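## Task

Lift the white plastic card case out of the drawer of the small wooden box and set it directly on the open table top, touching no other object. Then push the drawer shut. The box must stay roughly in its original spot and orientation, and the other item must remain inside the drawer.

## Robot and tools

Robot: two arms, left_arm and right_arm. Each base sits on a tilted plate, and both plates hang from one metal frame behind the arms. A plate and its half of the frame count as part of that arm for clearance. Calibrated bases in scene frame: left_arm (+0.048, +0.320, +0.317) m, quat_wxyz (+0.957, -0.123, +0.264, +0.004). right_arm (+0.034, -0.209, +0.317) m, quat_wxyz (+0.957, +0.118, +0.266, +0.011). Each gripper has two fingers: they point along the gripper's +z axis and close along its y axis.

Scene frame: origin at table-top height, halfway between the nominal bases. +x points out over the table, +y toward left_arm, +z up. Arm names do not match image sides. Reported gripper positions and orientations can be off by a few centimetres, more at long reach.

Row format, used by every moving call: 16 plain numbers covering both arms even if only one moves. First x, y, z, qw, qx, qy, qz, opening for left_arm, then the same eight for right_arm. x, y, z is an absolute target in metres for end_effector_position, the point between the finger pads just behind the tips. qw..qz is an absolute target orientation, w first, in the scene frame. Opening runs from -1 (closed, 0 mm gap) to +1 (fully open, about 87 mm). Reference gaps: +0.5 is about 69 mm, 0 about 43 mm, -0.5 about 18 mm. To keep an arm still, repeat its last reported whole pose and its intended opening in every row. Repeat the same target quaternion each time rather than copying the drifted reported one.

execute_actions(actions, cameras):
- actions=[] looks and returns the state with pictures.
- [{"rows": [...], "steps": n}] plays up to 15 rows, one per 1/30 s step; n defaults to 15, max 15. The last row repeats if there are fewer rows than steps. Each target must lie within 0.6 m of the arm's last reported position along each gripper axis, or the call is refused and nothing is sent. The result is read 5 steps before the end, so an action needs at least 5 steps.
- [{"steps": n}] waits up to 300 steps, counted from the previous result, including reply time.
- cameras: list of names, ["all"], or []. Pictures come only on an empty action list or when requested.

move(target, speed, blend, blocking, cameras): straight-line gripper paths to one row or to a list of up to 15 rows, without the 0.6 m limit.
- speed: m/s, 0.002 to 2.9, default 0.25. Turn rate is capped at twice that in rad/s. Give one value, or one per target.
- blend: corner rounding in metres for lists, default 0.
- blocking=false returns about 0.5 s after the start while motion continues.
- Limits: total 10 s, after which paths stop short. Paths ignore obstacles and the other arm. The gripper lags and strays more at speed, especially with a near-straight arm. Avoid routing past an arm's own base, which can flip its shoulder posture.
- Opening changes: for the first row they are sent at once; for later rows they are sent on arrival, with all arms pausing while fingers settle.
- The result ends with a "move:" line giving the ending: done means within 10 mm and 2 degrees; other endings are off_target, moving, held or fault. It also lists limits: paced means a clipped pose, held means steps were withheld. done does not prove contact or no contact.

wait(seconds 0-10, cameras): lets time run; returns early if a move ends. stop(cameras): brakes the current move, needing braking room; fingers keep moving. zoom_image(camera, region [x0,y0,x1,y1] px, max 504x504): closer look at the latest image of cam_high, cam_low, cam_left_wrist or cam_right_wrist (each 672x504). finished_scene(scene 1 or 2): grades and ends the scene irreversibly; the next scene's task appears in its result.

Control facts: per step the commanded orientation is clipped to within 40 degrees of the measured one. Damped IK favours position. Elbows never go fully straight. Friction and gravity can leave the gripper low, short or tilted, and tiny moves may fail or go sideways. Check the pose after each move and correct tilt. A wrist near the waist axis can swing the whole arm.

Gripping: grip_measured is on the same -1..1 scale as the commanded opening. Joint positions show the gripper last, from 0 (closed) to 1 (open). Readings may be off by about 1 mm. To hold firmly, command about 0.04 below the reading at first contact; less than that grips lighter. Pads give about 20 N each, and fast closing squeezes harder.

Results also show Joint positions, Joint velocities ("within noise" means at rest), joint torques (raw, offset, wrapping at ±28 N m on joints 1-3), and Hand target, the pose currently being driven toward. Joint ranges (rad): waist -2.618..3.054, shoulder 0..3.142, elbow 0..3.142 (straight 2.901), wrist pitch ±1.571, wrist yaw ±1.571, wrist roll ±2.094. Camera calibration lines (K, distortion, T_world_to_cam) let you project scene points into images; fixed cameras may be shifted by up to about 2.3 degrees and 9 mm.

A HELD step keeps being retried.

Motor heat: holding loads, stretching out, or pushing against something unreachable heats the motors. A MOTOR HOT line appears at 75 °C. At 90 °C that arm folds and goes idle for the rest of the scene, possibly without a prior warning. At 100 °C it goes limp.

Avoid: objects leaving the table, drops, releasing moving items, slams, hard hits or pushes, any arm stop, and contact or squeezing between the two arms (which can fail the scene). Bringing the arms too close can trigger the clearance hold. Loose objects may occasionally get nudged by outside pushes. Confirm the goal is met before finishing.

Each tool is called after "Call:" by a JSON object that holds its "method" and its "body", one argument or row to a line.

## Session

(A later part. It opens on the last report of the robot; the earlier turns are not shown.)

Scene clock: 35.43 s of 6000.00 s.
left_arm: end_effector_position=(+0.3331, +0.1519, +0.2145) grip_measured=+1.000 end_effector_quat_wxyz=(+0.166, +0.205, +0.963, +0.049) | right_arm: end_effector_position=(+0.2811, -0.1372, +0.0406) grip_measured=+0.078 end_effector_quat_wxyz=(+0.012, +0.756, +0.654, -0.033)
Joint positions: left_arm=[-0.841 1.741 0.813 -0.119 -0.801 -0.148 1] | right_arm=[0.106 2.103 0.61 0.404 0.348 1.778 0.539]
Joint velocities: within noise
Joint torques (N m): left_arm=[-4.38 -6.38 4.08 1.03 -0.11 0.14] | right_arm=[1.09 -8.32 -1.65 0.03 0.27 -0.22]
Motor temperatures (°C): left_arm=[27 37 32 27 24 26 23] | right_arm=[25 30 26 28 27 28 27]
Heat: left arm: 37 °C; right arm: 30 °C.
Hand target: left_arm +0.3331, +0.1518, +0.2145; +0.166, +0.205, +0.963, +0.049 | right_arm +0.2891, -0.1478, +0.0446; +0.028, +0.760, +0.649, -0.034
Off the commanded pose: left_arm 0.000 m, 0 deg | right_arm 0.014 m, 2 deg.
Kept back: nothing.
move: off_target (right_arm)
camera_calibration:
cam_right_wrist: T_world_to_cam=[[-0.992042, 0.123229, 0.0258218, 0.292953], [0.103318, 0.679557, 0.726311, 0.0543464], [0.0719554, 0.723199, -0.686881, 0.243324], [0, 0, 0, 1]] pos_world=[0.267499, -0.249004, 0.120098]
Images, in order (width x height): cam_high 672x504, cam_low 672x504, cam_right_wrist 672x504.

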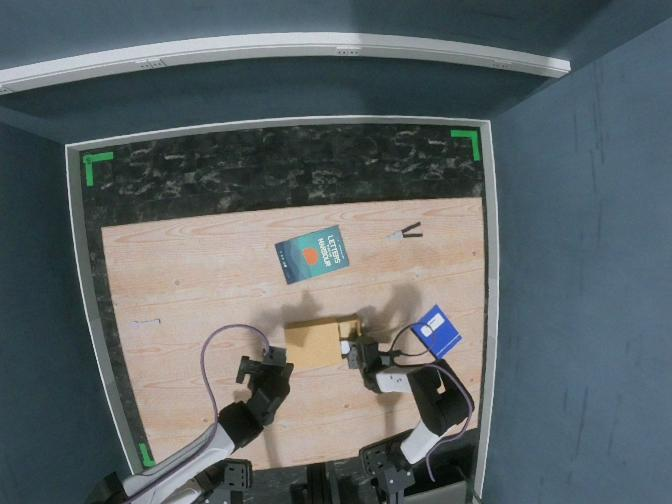

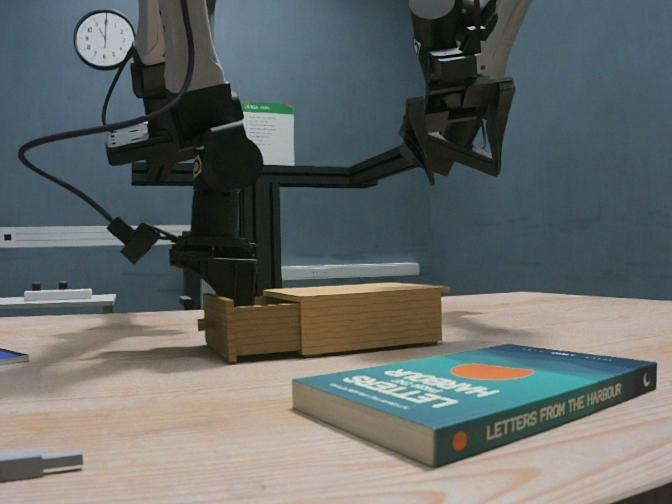

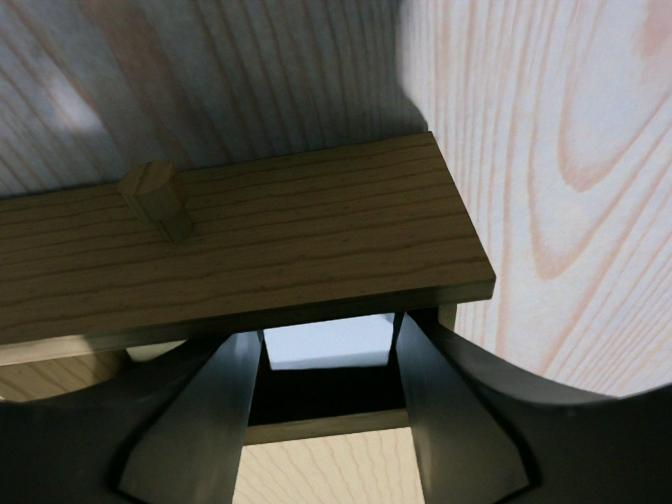

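Call:
{"method": "move", "body": {
  "target": [
    [0.3331, 0.1519, 0.2145, 0.166, 0.205, 0.963, 0.049, 1, 0.2895, -0.1480, 0.057, 0.0283, 0.7597, 0.6487, -0.0331, -0.02],
    [0.3331, 0.1519, 0.2145, 0.166, 0.205, 0.963, 0.049, 1, 0.2900, -0.1600, 0.062, 0.0283, 0.7597, 0.6487, -0.0331, -0.02]
  ],
  "speed": [0.06, 0.06],
  "cameras": ["cam_right_wrist", "cam_low", "cam_high"]
}}

Call:
{"method": "zoom_image", "body": {
  "camera": "cam_high",
  "region": [260, 290, 400, 390]
}}

Scene clock: 36.60 s of 6000.00 s.
left_arm: end_effector_position=(+0.3331, +0.1519, +0.2145) grip_measured=+1.000 end_effector_quat_wxyz=(+0.166, +0.205, +0.963, +0.049) | right_arm: end_effector_position=(+0.2864, -0.1497, +0.0573) grip_measured=+0.078 end_effector_quat_wxyz=(+0.017, +0.758, +0.651, -0.027)
Joint positions: left_arm=[-0.841 1.741 0.813 -0.119 -0.801 -0.148 1] | right_arm=[0.077 2.004 0.567 0.375 0.334 1.754 0.539]
Joint velocities: within noise
Joint torques (N m): left_arm=[-4.36 -6.37 4.08 1.04 -0.11 0.15] | right_arm=[1.05 -8.18 -1.35 -0.04 0.27 -0.23]
Motor temperatures (°C): left_arm=[27 37 32 27 24 26 23] | right_arm=[25 30 26 28 27 28 27]
Heat: left arm: 37 °C; right arm: 30 °C.
Hand target: left_arm +0.3331, +0.1518, +0.2145; +0.166, +0.205, +0.963, +0.049 | right_arm +0.2899, -0.1597, +0.0616; +0.028, +0.760, +0.649, -0.033
Off the commanded pose: left_arm 0.000 m, 0 deg | right_arm 0.012 m, 2 deg.
Kept back: nothing.
move: off_target (right_arm)
camera_calibration:
cam_right_wrist: T_world_to_cam=[[-0.991439, 0.130216, 0.00957148, 0.301086], [0.0961547, 0.678575, 0.72821, 0.0520835], [0.0883299, 0.722897, -0.685287, 0.258637], [0, 0, 0, 1]] pos_world=[0.270655, -0.261517, 0.136431]
Images, in order (width x height): cam_high 672x504, cam_low 672x504, cam_right_wrist 672x504.

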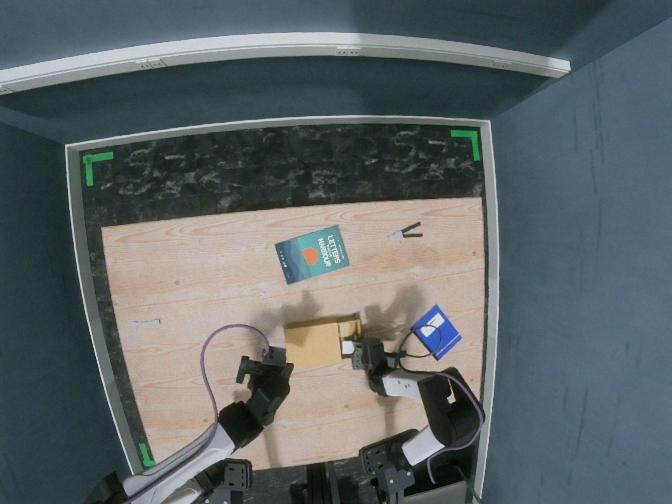

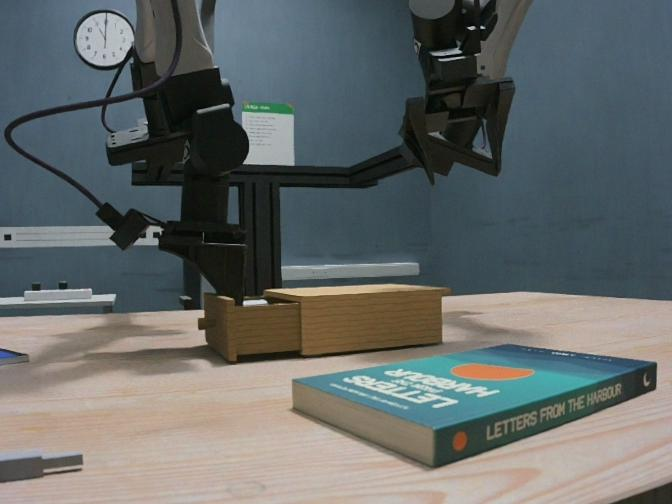

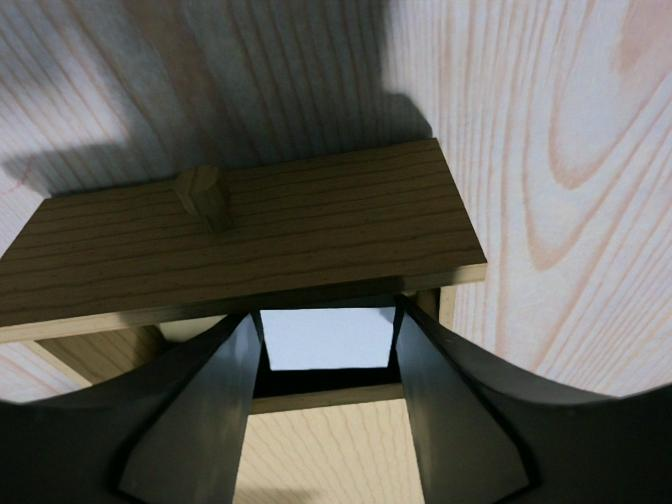

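Scaled by 3.600 from the camera's 672x504 image, which has a finer 960x720 frame.

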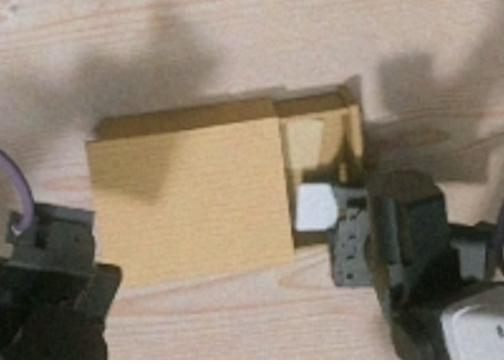

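Call:
{"method": "move", "body": {
  "target": [
    [0.3331, 0.1519, 0.2145, 0.166, 0.205, 0.963, 0.049, 1, 0.2920, -0.1640, 0.130, 0.0283, 0.7597, 0.6487, -0.0331, -0.02],
    [0.3331, 0.1519, 0.2145, 0.166, 0.205, 0.963, 0.049, 1, 0.385, -0.290, 0.110, 0.0283, 0.7597, 0.6487, -0.0331, -0.02],
    [0.3331, 0.1519, 0.2145, 0.166, 0.205, 0.963, 0.049, 1, 0.385, -0.295, 0.042, 0.0283, 0.7597, 0.6487, -0.0331, -0.02]
  ],
  "speed": [0.12, 0.3, 0.12],
  "blend": [0.02, 0.02, 0],
  "cameras": ["cam_right_wrist", "cam_low", "cam_high"]
}}

Call:
{"method": "zoom_image", "body": {
  "camera": "cam_low",
  "region": [0, 200, 300, 420]
}}

Scene clock: 39.33 s of 6000.00 s.
left_arm: end_effector_position=(+0.3331, +0.1519, +0.2145) grip_measured=+1.000 end_effector_quat_wxyz=(+0.166, +0.205, +0.963, +0.049) | right_arm: end_effector_position=(+0.3822, -0.2915, +0.0466) grip_measured=+0.078 end_effector_quat_wxyz=(+0.024, +0.761, +0.648, -0.036)
Joint positions: left_arm=[-0.841 1.741 0.813 -0.119 -0.801 -0.148 1] | right_arm=[-0.324 1.978 1.001 -0.002 0.145 1.412 0.539]
Joint velocities: within noise
Joint torques (N m): left_arm=[-4.41 -6.39 4.08 1.04 -0.11 0.15] | right_arm=[0.09 -6.49 3.17 0.27 0.08 -0.25]
Motor temperatures (°C): left_arm=[27 37 32 27 24 26 23] | right_arm=[25 30 26 28 27 28 27]
Heat: left arm: 37 °C; right arm: 30 °C.
Hand target: left_arm +0.3331, +0.1518, +0.2145; +0.166, +0.205, +0.963, +0.049 | right_arm +0.3851, -0.2951, +0.0422; +0.029, +0.760, +0.649, -0.033
Off the commanded pose: left_arm 0.000 m, 0 deg | right_arm 0.006 m, 1 deg.
Kept back: nothing.
move: done
camera_calibration:
cam_right_wrist: T_world_to_cam=[[-0.990183, 0.139374, 0.0106319, 0.416768], [0.105264, 0.693482, 0.712743, 0.14837], [0.0919645, 0.706865, -0.701345, 0.340088], [0, 0, 0, 1]] pos_world=[0.365783, -0.401374, 0.128338]
Images, in order (width x height): cam_high 672x504, cam_low 672x504, cam_right_wrist 672x504.

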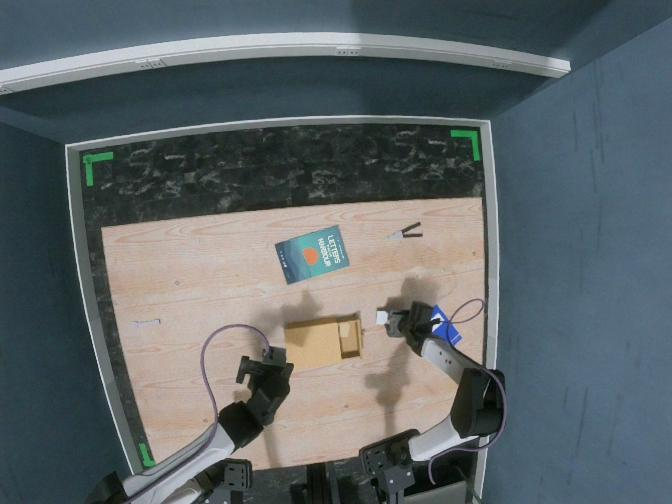

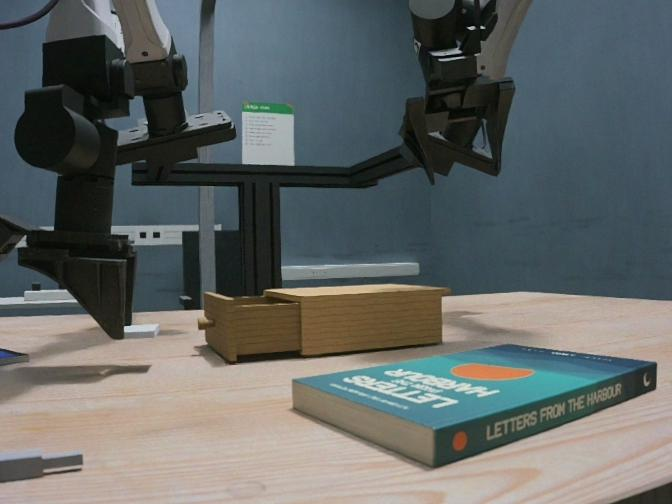

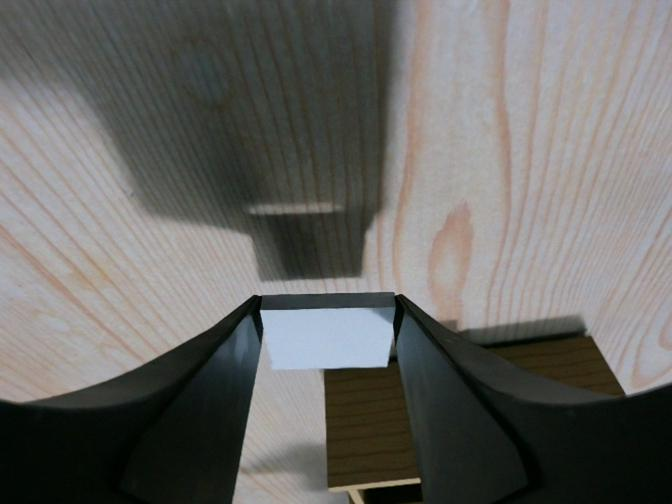

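Scaled by 1.680 from the camera's 672x504 image, which has a finer 960x720 frame.

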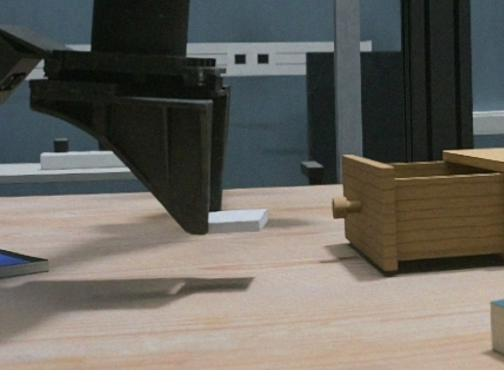

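Call:
{"method": "move", "body": {
  "target": [
    [0.3331, 0.1519, 0.2145, 0.166, 0.205, 0.963, 0.049, 1, 0.385, -0.295, 0.020, 0.0283, 0.7597, 0.6487, -0.0331, -0.02],
    [0.3331, 0.1519, 0.2145, 0.166, 0.205, 0.963, 0.049, 1, 0.385, -0.295, 0.011, 0.0283, 0.7597, 0.6487, -0.0331, -0.02]
  ],
  "speed": [0.08, 0.025],
  "cameras": ["cam_low"]
}}

Call:
{"method": "zoom_image", "body": {
  "camera": "cam_low",
  "region": [40, 270, 220, 400]
}}

Scene clock: 40.50 s of 6000.00 s.
left_arm: end_effector_position=(+0.3331, +0.1519, +0.2145) grip_measured=+1.000 end_effector_quat_wxyz=(+0.166, +0.205, +0.963, +0.049) | right_arm: end_effector_position=(+0.3830, -0.2912, +0.0161) grip_measured=+0.078 end_effector_quat_wxyz=(+0.023, +0.761, +0.648, -0.036)
Joint positions: left_arm=[-0.841 1.741 0.813 -0.119 -0.801 -0.148 1] | right_arm=[-0.328 2.097 1.059 0.058 0.142 1.408 0.539]
Joint velocities: within noise
Joint torques (N m): left_arm=[-4.38 -6.41 4.1 1.03 -0.12 0.16] | right_arm=[-0.06 -6.58 2.99 0.3 0.07 -0.26]
Motor temperatures (°C): left_arm=[27 37 32 27 24 26 23] | right_arm=[25 30 26 28 27 28 27]
Heat: left arm: 37 °C; right arm: 30 °C.
Hand target: left_arm +0.3331, +0.1518, +0.2145; +0.166, +0.205, +0.963, +0.049 | right_arm +0.3849, -0.2950, +0.0112; +0.028, +0.760, +0.649, -0.033
Off the commanded pose: left_arm 0.000 m, 0 deg | right_arm 0.007 m, 1 deg.
Kept back: nothing.
move: done
Images, in order (width x height): cam_low 672x504.

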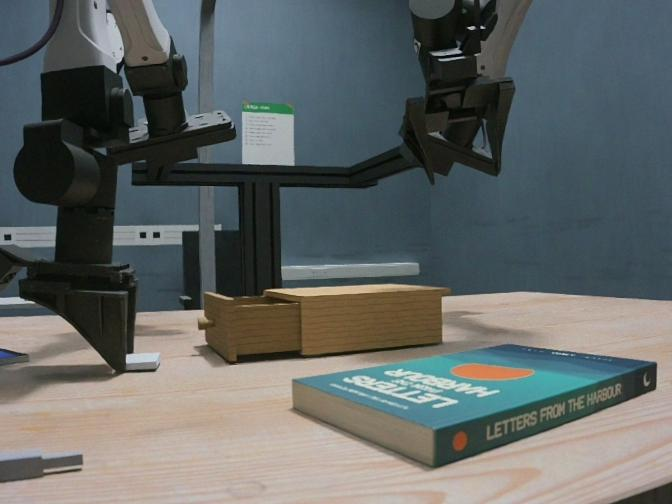

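Scaled by 2.800 from the camera's 672x504 image, which has a finer 960x720 frame.

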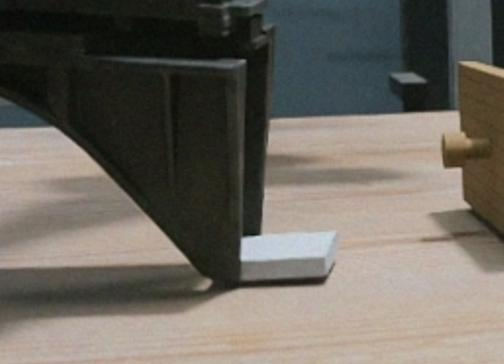

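Call:
{"method": "move", "body": {
  "target": [
    [0.3331, 0.1519, 0.2145, 0.166, 0.205, 0.963, 0.049, 1, 0.385, -0.295, 0.003, 0.0283, 0.7597, 0.6487, -0.0331, -0.02]
  ],
  "speed": [0.025],
  "cameras": ["cam_low"]
}}

Call:
{"method": "zoom_image", "body": {
  "camera": "cam_low",
  "region": [40, 270, 220, 400]
}}

Scene clock: 41.43 s of 6000.00 s.
left_arm: end_effector_position=(+0.3331, +0.1519, +0.2145) grip_measured=+1.000 end_effector_quat_wxyz=(+0.166, +0.205, +0.963, +0.049) | right_arm: end_effector_position=(+0.3844, -0.2920, +0.0130) grip_measured=+0.078 end_effector_quat_wxyz=(+0.023, +0.760, +0.649, -0.032)
Joint positions: left_arm=[-0.841 1.741 0.813 -0.119 -0.801 -0.148 1] | right_arm=[-0.332 2.11 1.07 0.065 0.134 1.402 0.539]
Joint velocities: within noise
Joint torques (N m): left_arm=[-4.36 -6.39 4.08 1.05 -0.12 0.14] | right_arm=[0.27 -5.3 3.38 0.45 0.13 -0.2]
Motor temperatures (°C): left_arm=[27 37 32 27 24 26 23] | right_arm=[25 30 26 28 27 28 28]
Heat: left arm: 37 °C; right arm: 30 °C.
Hand target: left_arm +0.3331, +0.1518, +0.2145; +0.166, +0.205, +0.963, +0.049 | right_arm +0.3847, -0.2950, +0.0035; +0.028, +0.760, +0.649, -0.033
Off the commanded pose: left_arm 0.000 m, 0 deg | right_arm 0.010 m, 1 deg.
Kept back: nothing.
move: done
Images, in order (width x height): cam_low 672x504.

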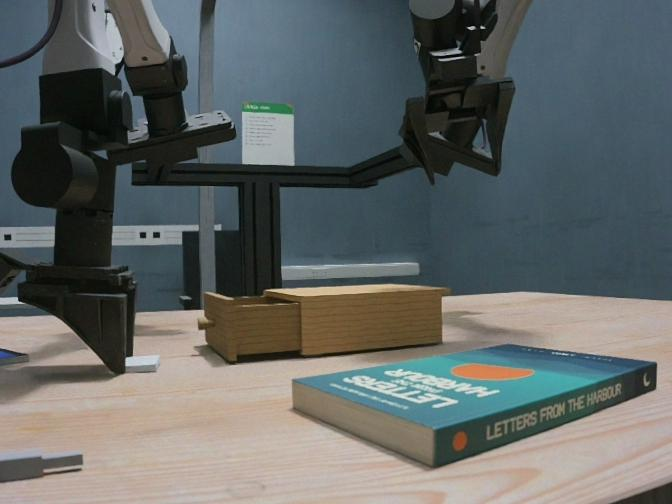

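Scaled by 2.800 from the camera's 672x504 image, which has a finer 960x720 frame.

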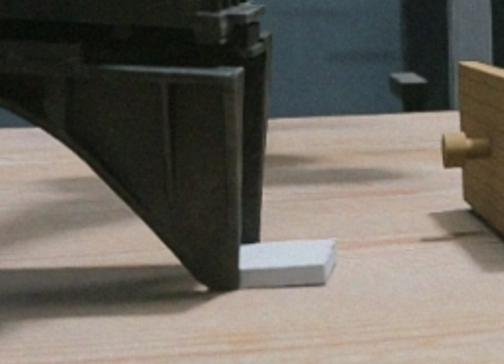

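Call:
{"method": "move", "body": {
  "target": [
    [0.3331, 0.1519, 0.2145, 0.166, 0.205, 0.963, 0.049, 1, 0.385, -0.294, 0.0105, 0.0283, 0.7597, 0.6487, -0.0331, -0.02],
    [0.3331, 0.1519, 0.2145, 0.166, 0.205, 0.963, 0.049, 1, 0.385, -0.294, 0.0115, 0.0283, 0.7597, 0.6487, -0.0331, 0.2],
    [0.3331, 0.1519, 0.2145, 0.166, 0.205, 0.963, 0.049, 1, 0.385, -0.294, 0.070, 0.0283, 0.7597, 0.6487, -0.0331, 0.2],
    [0.300, 0.135, 0.110, 0.2382, -0.0420, 0.9556, -0.1684, -1, 0.319, -0.255, 0.090, 0.2382, 0.0420, 0.9556, 0.1684, -1]
  ],
  "speed": [0.03, 0.03, 0.12, 0.4],
  "cameras": ["all"]
}}

Call:
{"method": "zoom_image", "body": {
  "camera": "cam_high",
  "region": [260, 270, 420, 390]
}}

Scene clock: 47.97 s of 6000.00 s.
left_arm: end_effector_position=(+0.3031, +0.1331, +0.1133) grip_measured=-0.993 end_effector_quat_wxyz=(+0.243, -0.039, +0.955, -0.167) | right_arm: end_effector_position=(+0.3118, -0.2507, +0.0864) grip_measured=-0.973 end_effector_quat_wxyz=(+0.221, +0.050, +0.959, +0.172)
Joint positions: left_arm=[-0.562 2.152 0.41 1.16 -0.344 -0.282 0.004] | right_arm=[-0.429 1.853 0.447 0.749 -0.473 -0.223 0.013]
Joint velocities: within noise
Joint torques (N m): left_arm=[-2.89 -5.11 -0.39 1.74 0.22 0.11] | right_arm=[-0.51 -6.68 -0.09 1.02 -0.38 -0.29]
Motor temperatures (°C): left_arm=[27 37 32 28 24 26 23] | right_arm=[25 31 26 28 27 28 27]
Heat: left arm: 37 °C; right arm: 31 °C.
Hand target: left_arm +0.3001, +0.1350, +0.1101; +0.238, -0.042, +0.956, -0.168 | right_arm +0.3189, -0.2549, +0.0900; +0.238, +0.042, +0.956, +0.168
Off the commanded pose: left_arm 0.005 m, 1 deg | right_arm 0.009 m, 2 deg.
Kept back: nothing.
move: done
camera_calibration:
cam_left_wrist: T_world_to_cam=[[-0.00354468, -0.945264, 0.326288, 0.0879316], [-0.938745, 0.115583, 0.32465, 0.257003], [-0.344593, -0.30515, -0.887772, 0.386487], [0, 0, 0, 1]] pos_world=[0.374753, 0.17135, 0.230985]
cam_right_wrist: T_world_to_cam=[[-0.00102392, -0.938741, -0.344622, -0.206983], [-0.912223, -0.140313, 0.384918, 0.235685], [-0.409693, 0.314766, -0.856197, 0.417137], [0, 0, 0, 1]] pos_world=[0.385684, -0.292535, 0.195101]

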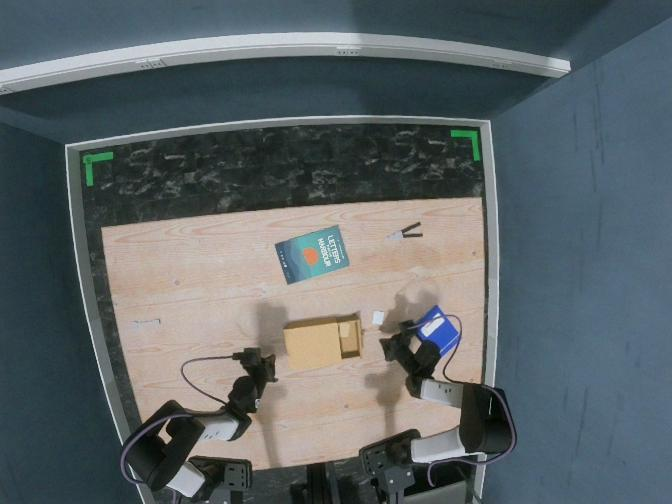

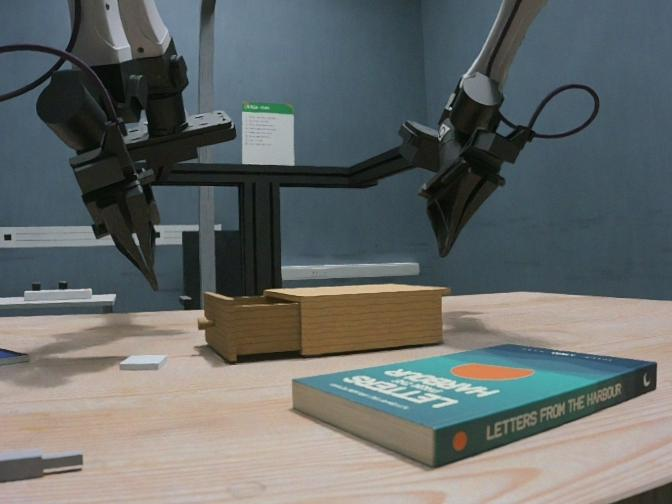

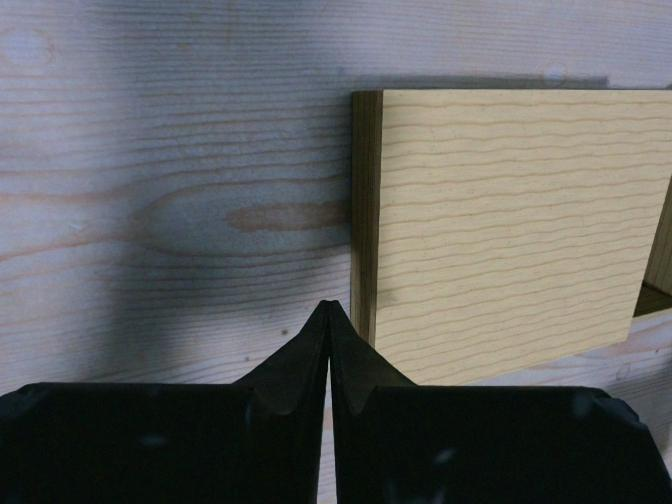

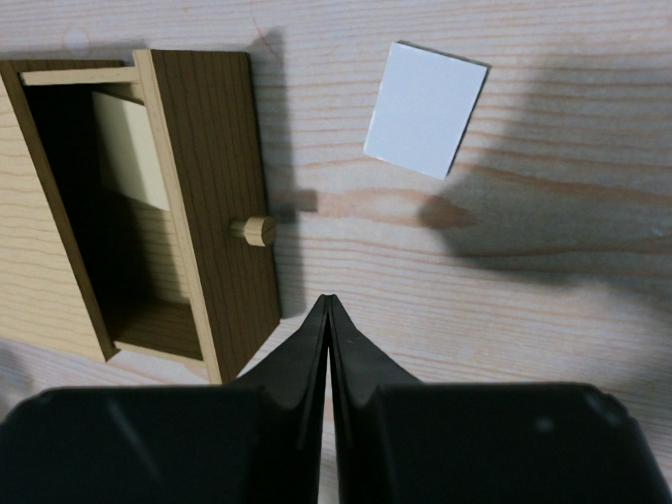

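Scaled by 3.150 from the camera's 672x504 image, which has a finer 960x720 frame.

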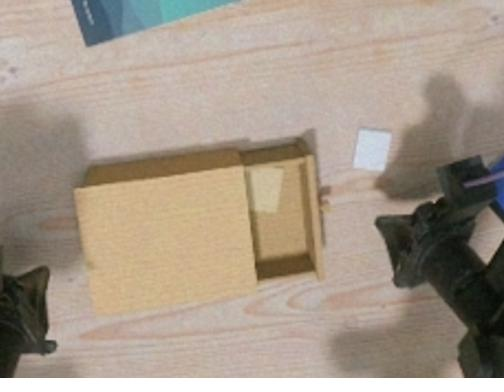

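Call:
{"method": "move", "body": {
  "target": [
    [0.309, 0.119, 0.041, 0.2382, -0.0420, 0.9556, -0.1684, -1, 0.316, -0.236, 0.032, 0.2382, 0.0420, 0.9556, 0.1684, -1],
    [0.309, 0.082, 0.041, 0.2382, -0.0420, 0.9556, -0.1684, -1, 0.316, -0.196, 0.032, 0.2382, 0.0420, 0.9556, 0.1684, -1]
  ],
  "speed": [0.12, 0.06],
  "cameras": ["all"]
}}

Call:
{"method": "zoom_image", "body": {
  "camera": "cam_low",
  "region": [130, 240, 470, 400]
}}

Scene clock: 51.03 s of 6000.00 s.
left_arm: end_effector_position=(+0.3159, +0.0942, +0.0417) grip_measured=-0.993 end_effector_quat_wxyz=(+0.247, -0.045, +0.956, -0.153) | right_arm: end_effector_position=(+0.3192, -0.2065, +0.0311) grip_measured=-0.973 end_effector_quat_wxyz=(+0.238, +0.041, +0.958, +0.155)
Joint positions: left_arm=[-0.554 2.502 0.711 1.212 -0.37 -0.28 0.003] | right_arm=[-0.256 2.211 0.524 1.111 -0.312 -0.13 0.013]
Joint velocities: within noise
Joint torques (N m): left_arm=[-6.61 -5.89 0.75 1.49 0.27 -0.01] | right_arm=[2.77 -4.88 -2.55 1.17 -0.38 0.05]
Motor temperatures (°C): left_arm=[27 37 32 28 24 26 23] | right_arm=[25 31 26 28 27 28 27]
Heat: left arm: 37 °C; right arm: 31 °C.
Hand target: left_arm +0.3087, +0.0824, +0.0413; +0.238, -0.042, +0.956, -0.168 | right_arm +0.3158, -0.1962, +0.0321; +0.238, +0.042, +0.956, +0.168
Off the commanded pose: left_arm 0.014 m, 2 deg | right_arm 0.011 m, 2 deg.
Kept back: nothing.
move: off_target (left_arm, right_arm)
camera_calibration:
cam_left_wrist: T_world_to_cam=[[0.0145773, -0.953006, 0.302601, 0.0705282], [-0.942183, 0.0882355, 0.323275, 0.300451], [-0.334783, -0.289818, -0.896619, 0.31131], [0, 0, 0, 1]] pos_world=[0.386273, 0.130927, 0.160656]
cam_right_wrist: T_world_to_cam=[[0.0137418, -0.950823, -0.309429, -0.192925], [-0.924561, -0.129931, 0.358197, 0.276808], [-0.380787, 0.281164, -0.880879, 0.343468], [0, 0, 0, 1]] pos_world=[0.389365, -0.244042, 0.143705]

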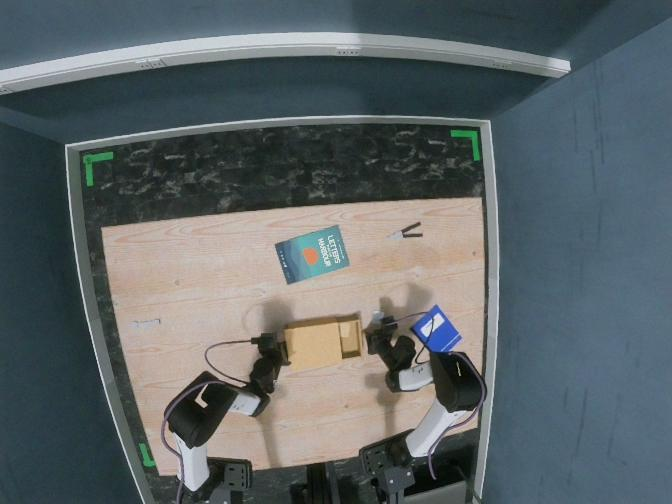

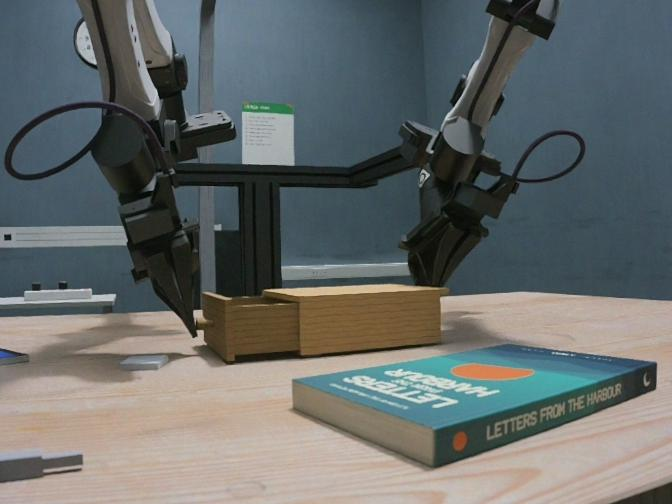

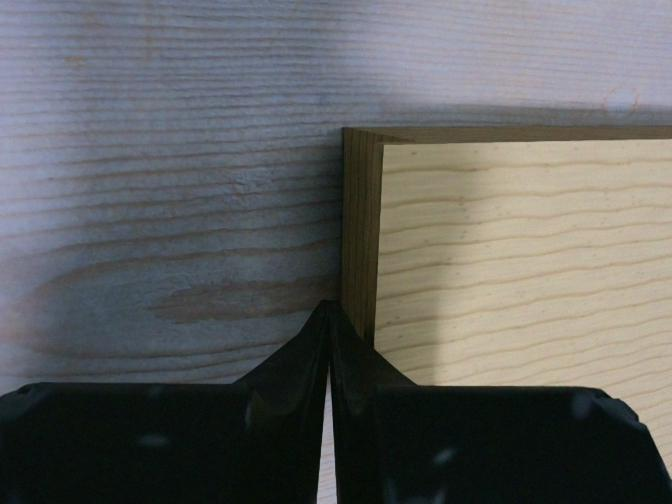

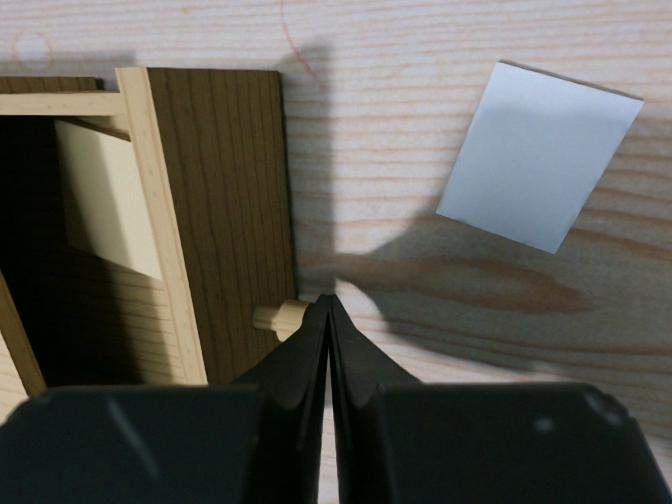

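Scaled by 1.482 from the camera's 672x504 image, which has a finer 960x720 frame.

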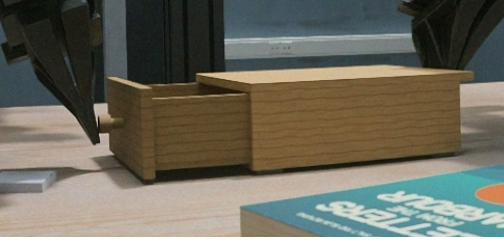

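Call:
{"method": "move", "body": {
  "target": [
    [0.309, 0.070, 0.041, 0.2382, -0.0420, 0.9556, -0.1684, -1, 0.316, -0.135, 0.031, 0.2382, 0.0420, 0.9556, 0.1684, -1]
  ],
  "speed": [0.06],
  "cameras": ["cam_low", "cam_high", "cam_right_wrist"]
}}

Call:
{"method": "zoom_image", "body": {
  "camera": "cam_high",
  "region": [260, 270, 420, 390]
}}

Scene clock: 52.70 s of 6000.00 s.
left_arm: end_effector_position=(+0.3154, +0.0957, +0.0393) grip_measured=-0.993 end_effector_quat_wxyz=(+0.248, -0.047, +0.959, -0.127) | right_arm: end_effector_position=(+0.3199, -0.1655, +0.0270) grip_measured=-0.973 end_effector_quat_wxyz=(+0.240, +0.048, +0.963, +0.115)
Joint positions: left_arm=[-0.575 2.506 0.73 1.179 -0.437 -0.288 0.003] | right_arm=[-0.056 2.289 0.518 1.229 -0.062 -0.028 0.013]
Joint velocities: within noise
Joint torques (N m): left_arm=[-7.69 -5.68 1.66 1.5 0.62 -0.17] | right_arm=[6.08 -4.53 -2.15 1.17 -0.94 0.17]
Motor temperatures (°C): left_arm=[27 37 32 28 24 26 23] | right_arm=[25 31 26 28 27 28 27]
Heat: left arm: 37 °C; right arm: 31 °C.
Hand target: left_arm +0.3084, +0.0713, +0.0423; +0.238, -0.042, +0.956, -0.168 | right_arm +0.3151, -0.1364, +0.0320; +0.236, +0.042, +0.956, +0.168
Off the commanded pose: left_arm 0.027 m, 5 deg | right_arm 0.031 m, 6 deg.
Kept back: nothing.
move: off_target (left_arm, right_arm)
camera_calibration:
cam_right_wrist: T_world_to_cam=[[-0.0172021, -0.971432, -0.236695, -0.150647], [-0.926522, -0.0735003, 0.368992, 0.29399], [-0.375847, 0.225651, -0.898788, 0.318294], [0, 0, 0, 1]] pos_world=[0.389427, -0.196558, 0.141941]
Images, in order (width x height): cam_high 672x504, cam_low 672x504, cam_right_wrist 672x504.

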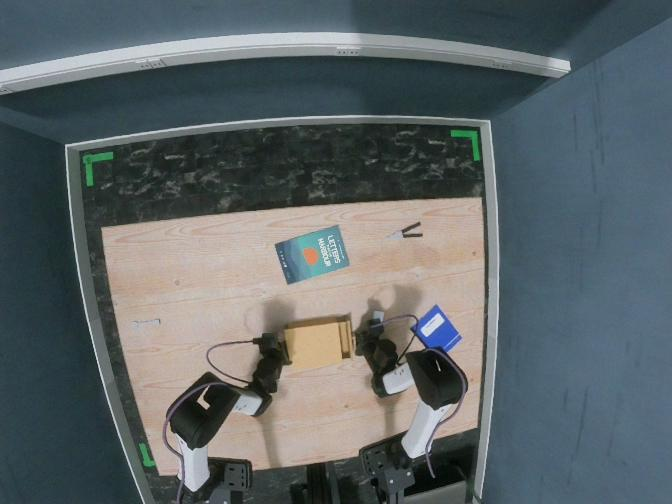

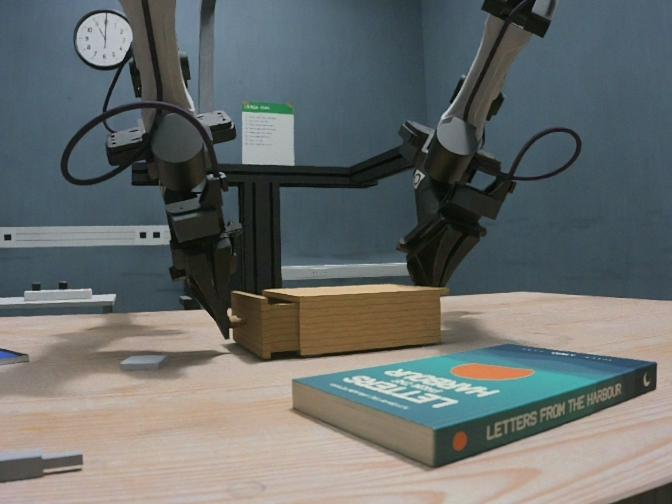

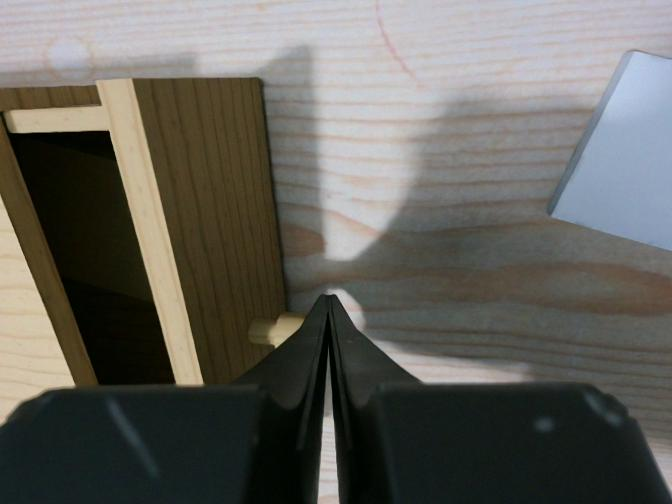

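Scaled by 3.150 from the camera's 672x504 image, which has a finer 960x720 frame.

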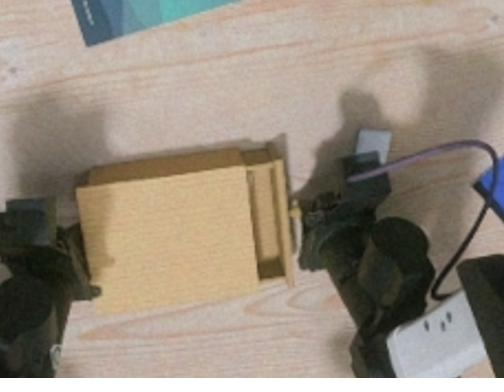

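Call:
{"method": "move", "body": {
  "target": [
    [0.309, 0.066, 0.041, 0.2382, -0.0420, 0.9556, -0.1684, -1, 0.315, -0.095, 0.033, 0.2382, 0.0420, 0.9556, 0.1684, -1]
  ],
  "speed": [0.06],
  "cameras": ["cam_low", "cam_high", "cam_right_wrist"]
}}

Call:
{"method": "zoom_image", "body": {
  "camera": "cam_high",
  "region": [260, 270, 420, 390]
}}

Scene clock: 53.90 s of 6000.00 s.
left_arm: end_effector_position=(+0.3152, +0.0960, +0.0391) grip_measured=-0.993 end_effector_quat_wxyz=(+0.248, -0.047, +0.960, -0.119) | right_arm: end_effector_position=(+0.3181, -0.1326, +0.0283) grip_measured=-0.974 end_effector_quat_wxyz=(+0.240, +0.050, +0.964, +0.102)
Joint positions: left_arm=[-0.583 2.506 0.736 1.168 -0.459 -0.291 0.003] | right_arm=[0.082 2.329 0.53 1.258 0.084 0.041 0.013]
Joint velocities: within noise
Joint torques (N m): left_arm=[-7.98 -5.55 1.94 1.52 0.72 -0.21] | right_arm=[7.53 -4.34 -1.2 1.16 -1.06 0.28]
Motor temperatures (°C): left_arm=[27 37 31 28 24 26 23] | right_arm=[25 31 26 28 27 28 27]
Heat: left arm: 37 °C; right arm: 31 °C.
Hand target: left_arm +0.3081, +0.0676, +0.0428; +0.238, -0.042, +0.956, -0.168 | right_arm +0.3135, -0.0971, +0.0347; +0.236, +0.042, +0.956, +0.167
Off the commanded pose: left_arm 0.031 m, 6 deg | right_arm 0.038 m, 8 deg.
Kept back: nothing.
move: off_target (left_arm, right_arm)
camera_calibration:
cam_right_wrist: T_world_to_cam=[[-0.0281381, -0.97686, -0.212019, -0.11635], [-0.926529, -0.0541184, 0.37231, 0.29676], [-0.375169, 0.206918, -0.903567, 0.308827], [0, 0, 0, 1]] pos_world=[0.387546, -0.161499, 0.143891]
Images, in order (width x height): cam_high 672x504, cam_low 672x504, cam_right_wrist 672x504.

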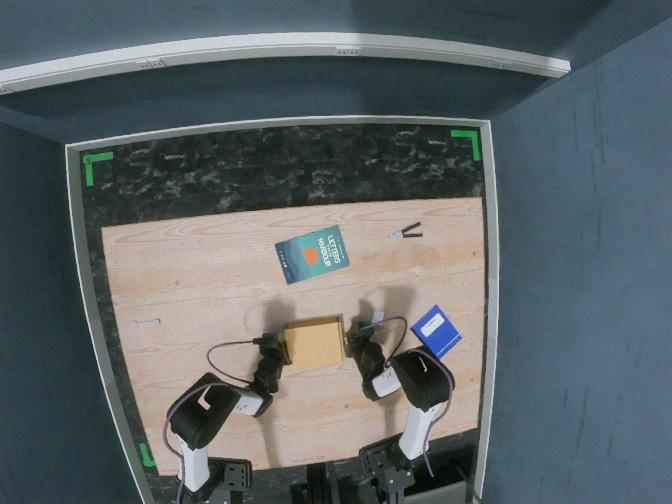

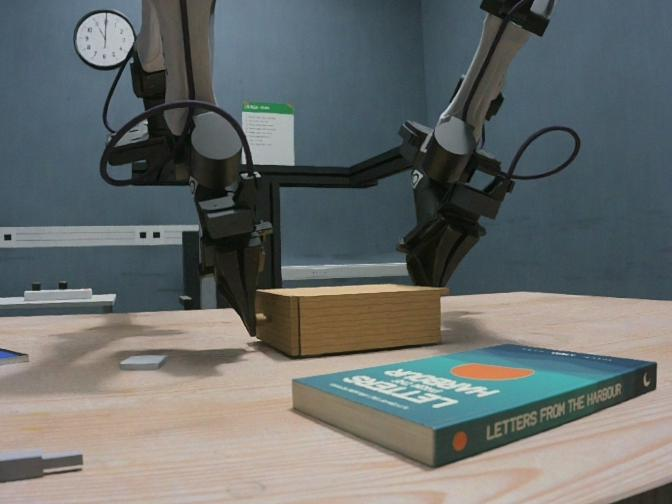

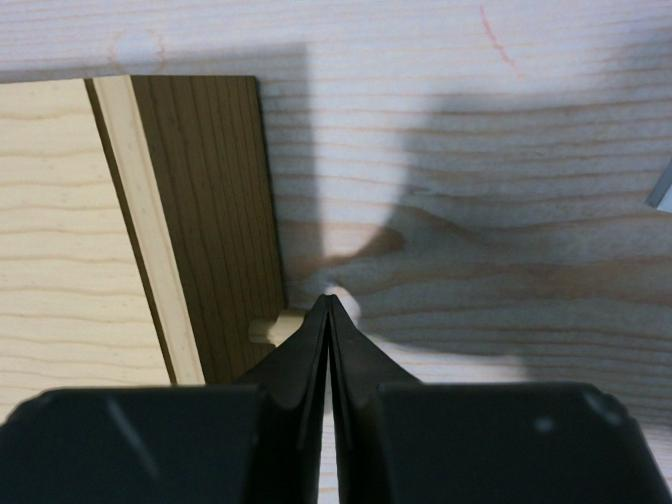

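Scaled by 3.150 from the camera's 672x504 image, which has a finer 960x720 frame.

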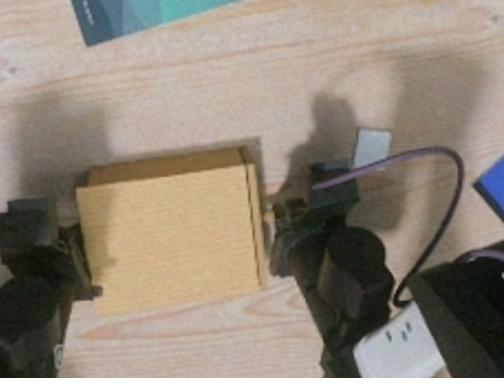

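Call:
{"method": "move", "body": {
  "target": [
    [0.309, 0.060, 0.041, 0.2382, -0.0420, 0.9556, -0.1684, -1, 0.315, -0.072, 0.033, 0.2382, 0.0420, 0.9556, 0.1684, -1]
  ],
  "speed": [0.06],
  "cameras": ["cam_low", "cam_high", "cam_right_wrist"]
}}

Call:
{"method": "zoom_image", "body": {
  "camera": "cam_right_wrist",
  "region": [0, 30, 330, 390]
}}

Call:
{"method": "zoom_image", "body": {
  "camera": "cam_low",
  "region": [200, 260, 460, 380]
}}

Scene clock: 55.00 s of 6000.00 s.
left_arm: end_effector_position=(+0.3151, +0.0967, +0.0391) grip_measured=-0.993 end_effector_quat_wxyz=(+0.250, -0.047, +0.961, -0.106) | right_arm: end_effector_position=(+0.3176, -0.1290, +0.0284) grip_measured=-0.974 end_effector_quat_wxyz=(+0.242, +0.057, +0.966, +0.065)
Joint positions: left_arm=[-0.595 2.506 0.743 1.154 -0.493 -0.294 0.003] | right_arm=[0.144 2.342 0.539 1.261 0.212 0.069 0.013]
Joint velocities: within noise
Joint torques (N m): left_arm=[-8.29 -5.41 2.54 1.5 0.88 -0.29] | right_arm=[9.47 -4.19 -0.46 1.06 -1.58 0.43]
Motor temperatures (°C): left_arm=[27 37 31 28 24 26 23] | right_arm=[25 31 26 28 27 28 27]
Heat: left arm: 37 °C; right arm: 31 °C.
Hand target: left_arm +0.3077, +0.0624, +0.0437; +0.237, -0.041, +0.956, -0.167 | right_arm +0.3116, -0.0764, +0.0373; +0.234, +0.042, +0.957, +0.164
Off the commanded pose: left_arm 0.037 m, 7 deg | right_arm 0.057 m, 12 deg.
Kept back: nothing.
move: off_target (left_arm, right_arm)
camera_calibration:
cam_right_wrist: T_world_to_cam=[[-0.0602682, -0.987487, -0.14573, -0.105795], [-0.926393, 0.000968416, 0.376556, 0.303396], [-0.371703, 0.157698, -0.914859, 0.30083], [0, 0, 0, 1]] pos_world=[0.386507, -0.152206, 0.145554]
Images, in order (width x height): cam_high 672x504, cam_low 672x504, cam_right_wrist 672x504.

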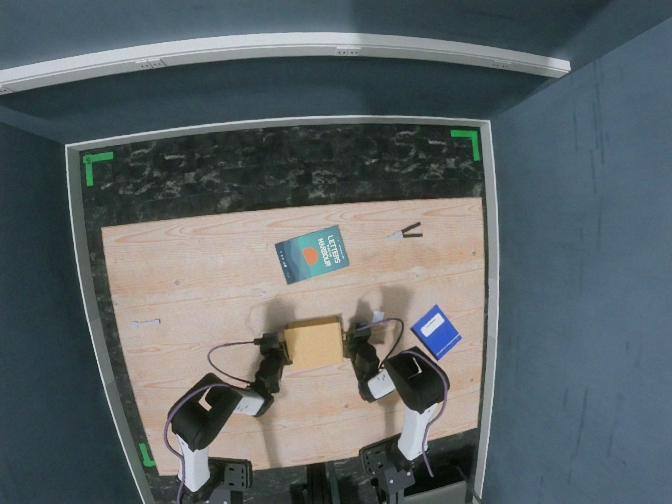

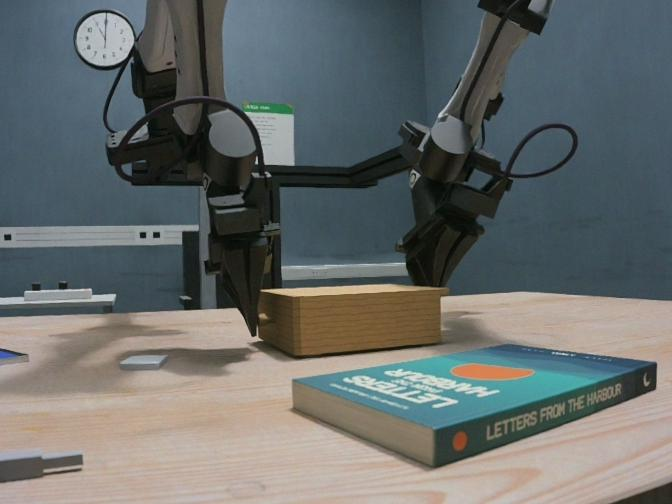

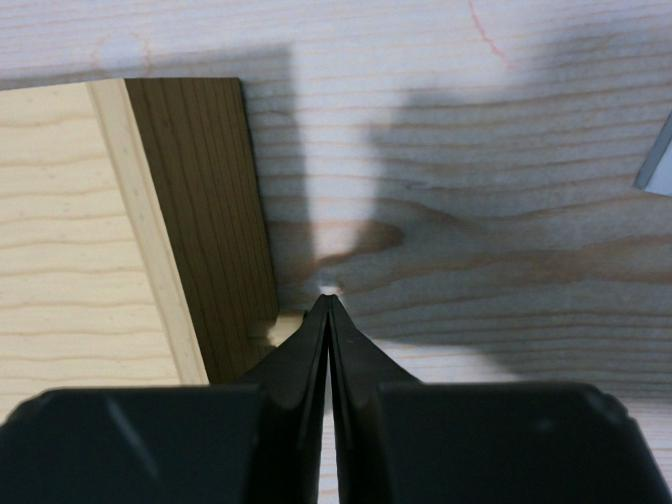

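Scaled by 1.400 from the camera's 672x504 image, which has a finer 960x720 frame.

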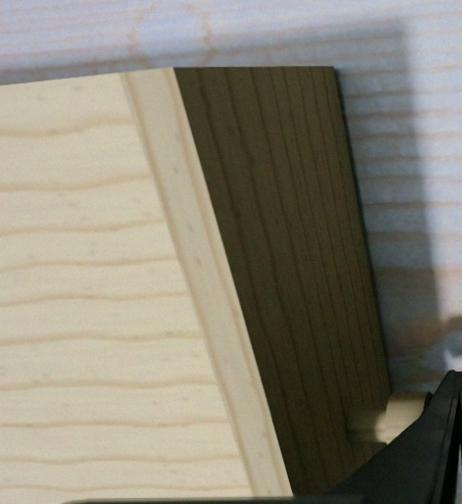

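Scaled by 1.938 from the camera's 672x504 image, which has a finer 960x720 frame.

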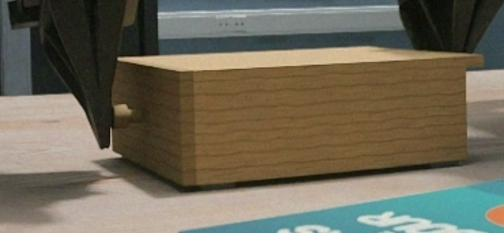

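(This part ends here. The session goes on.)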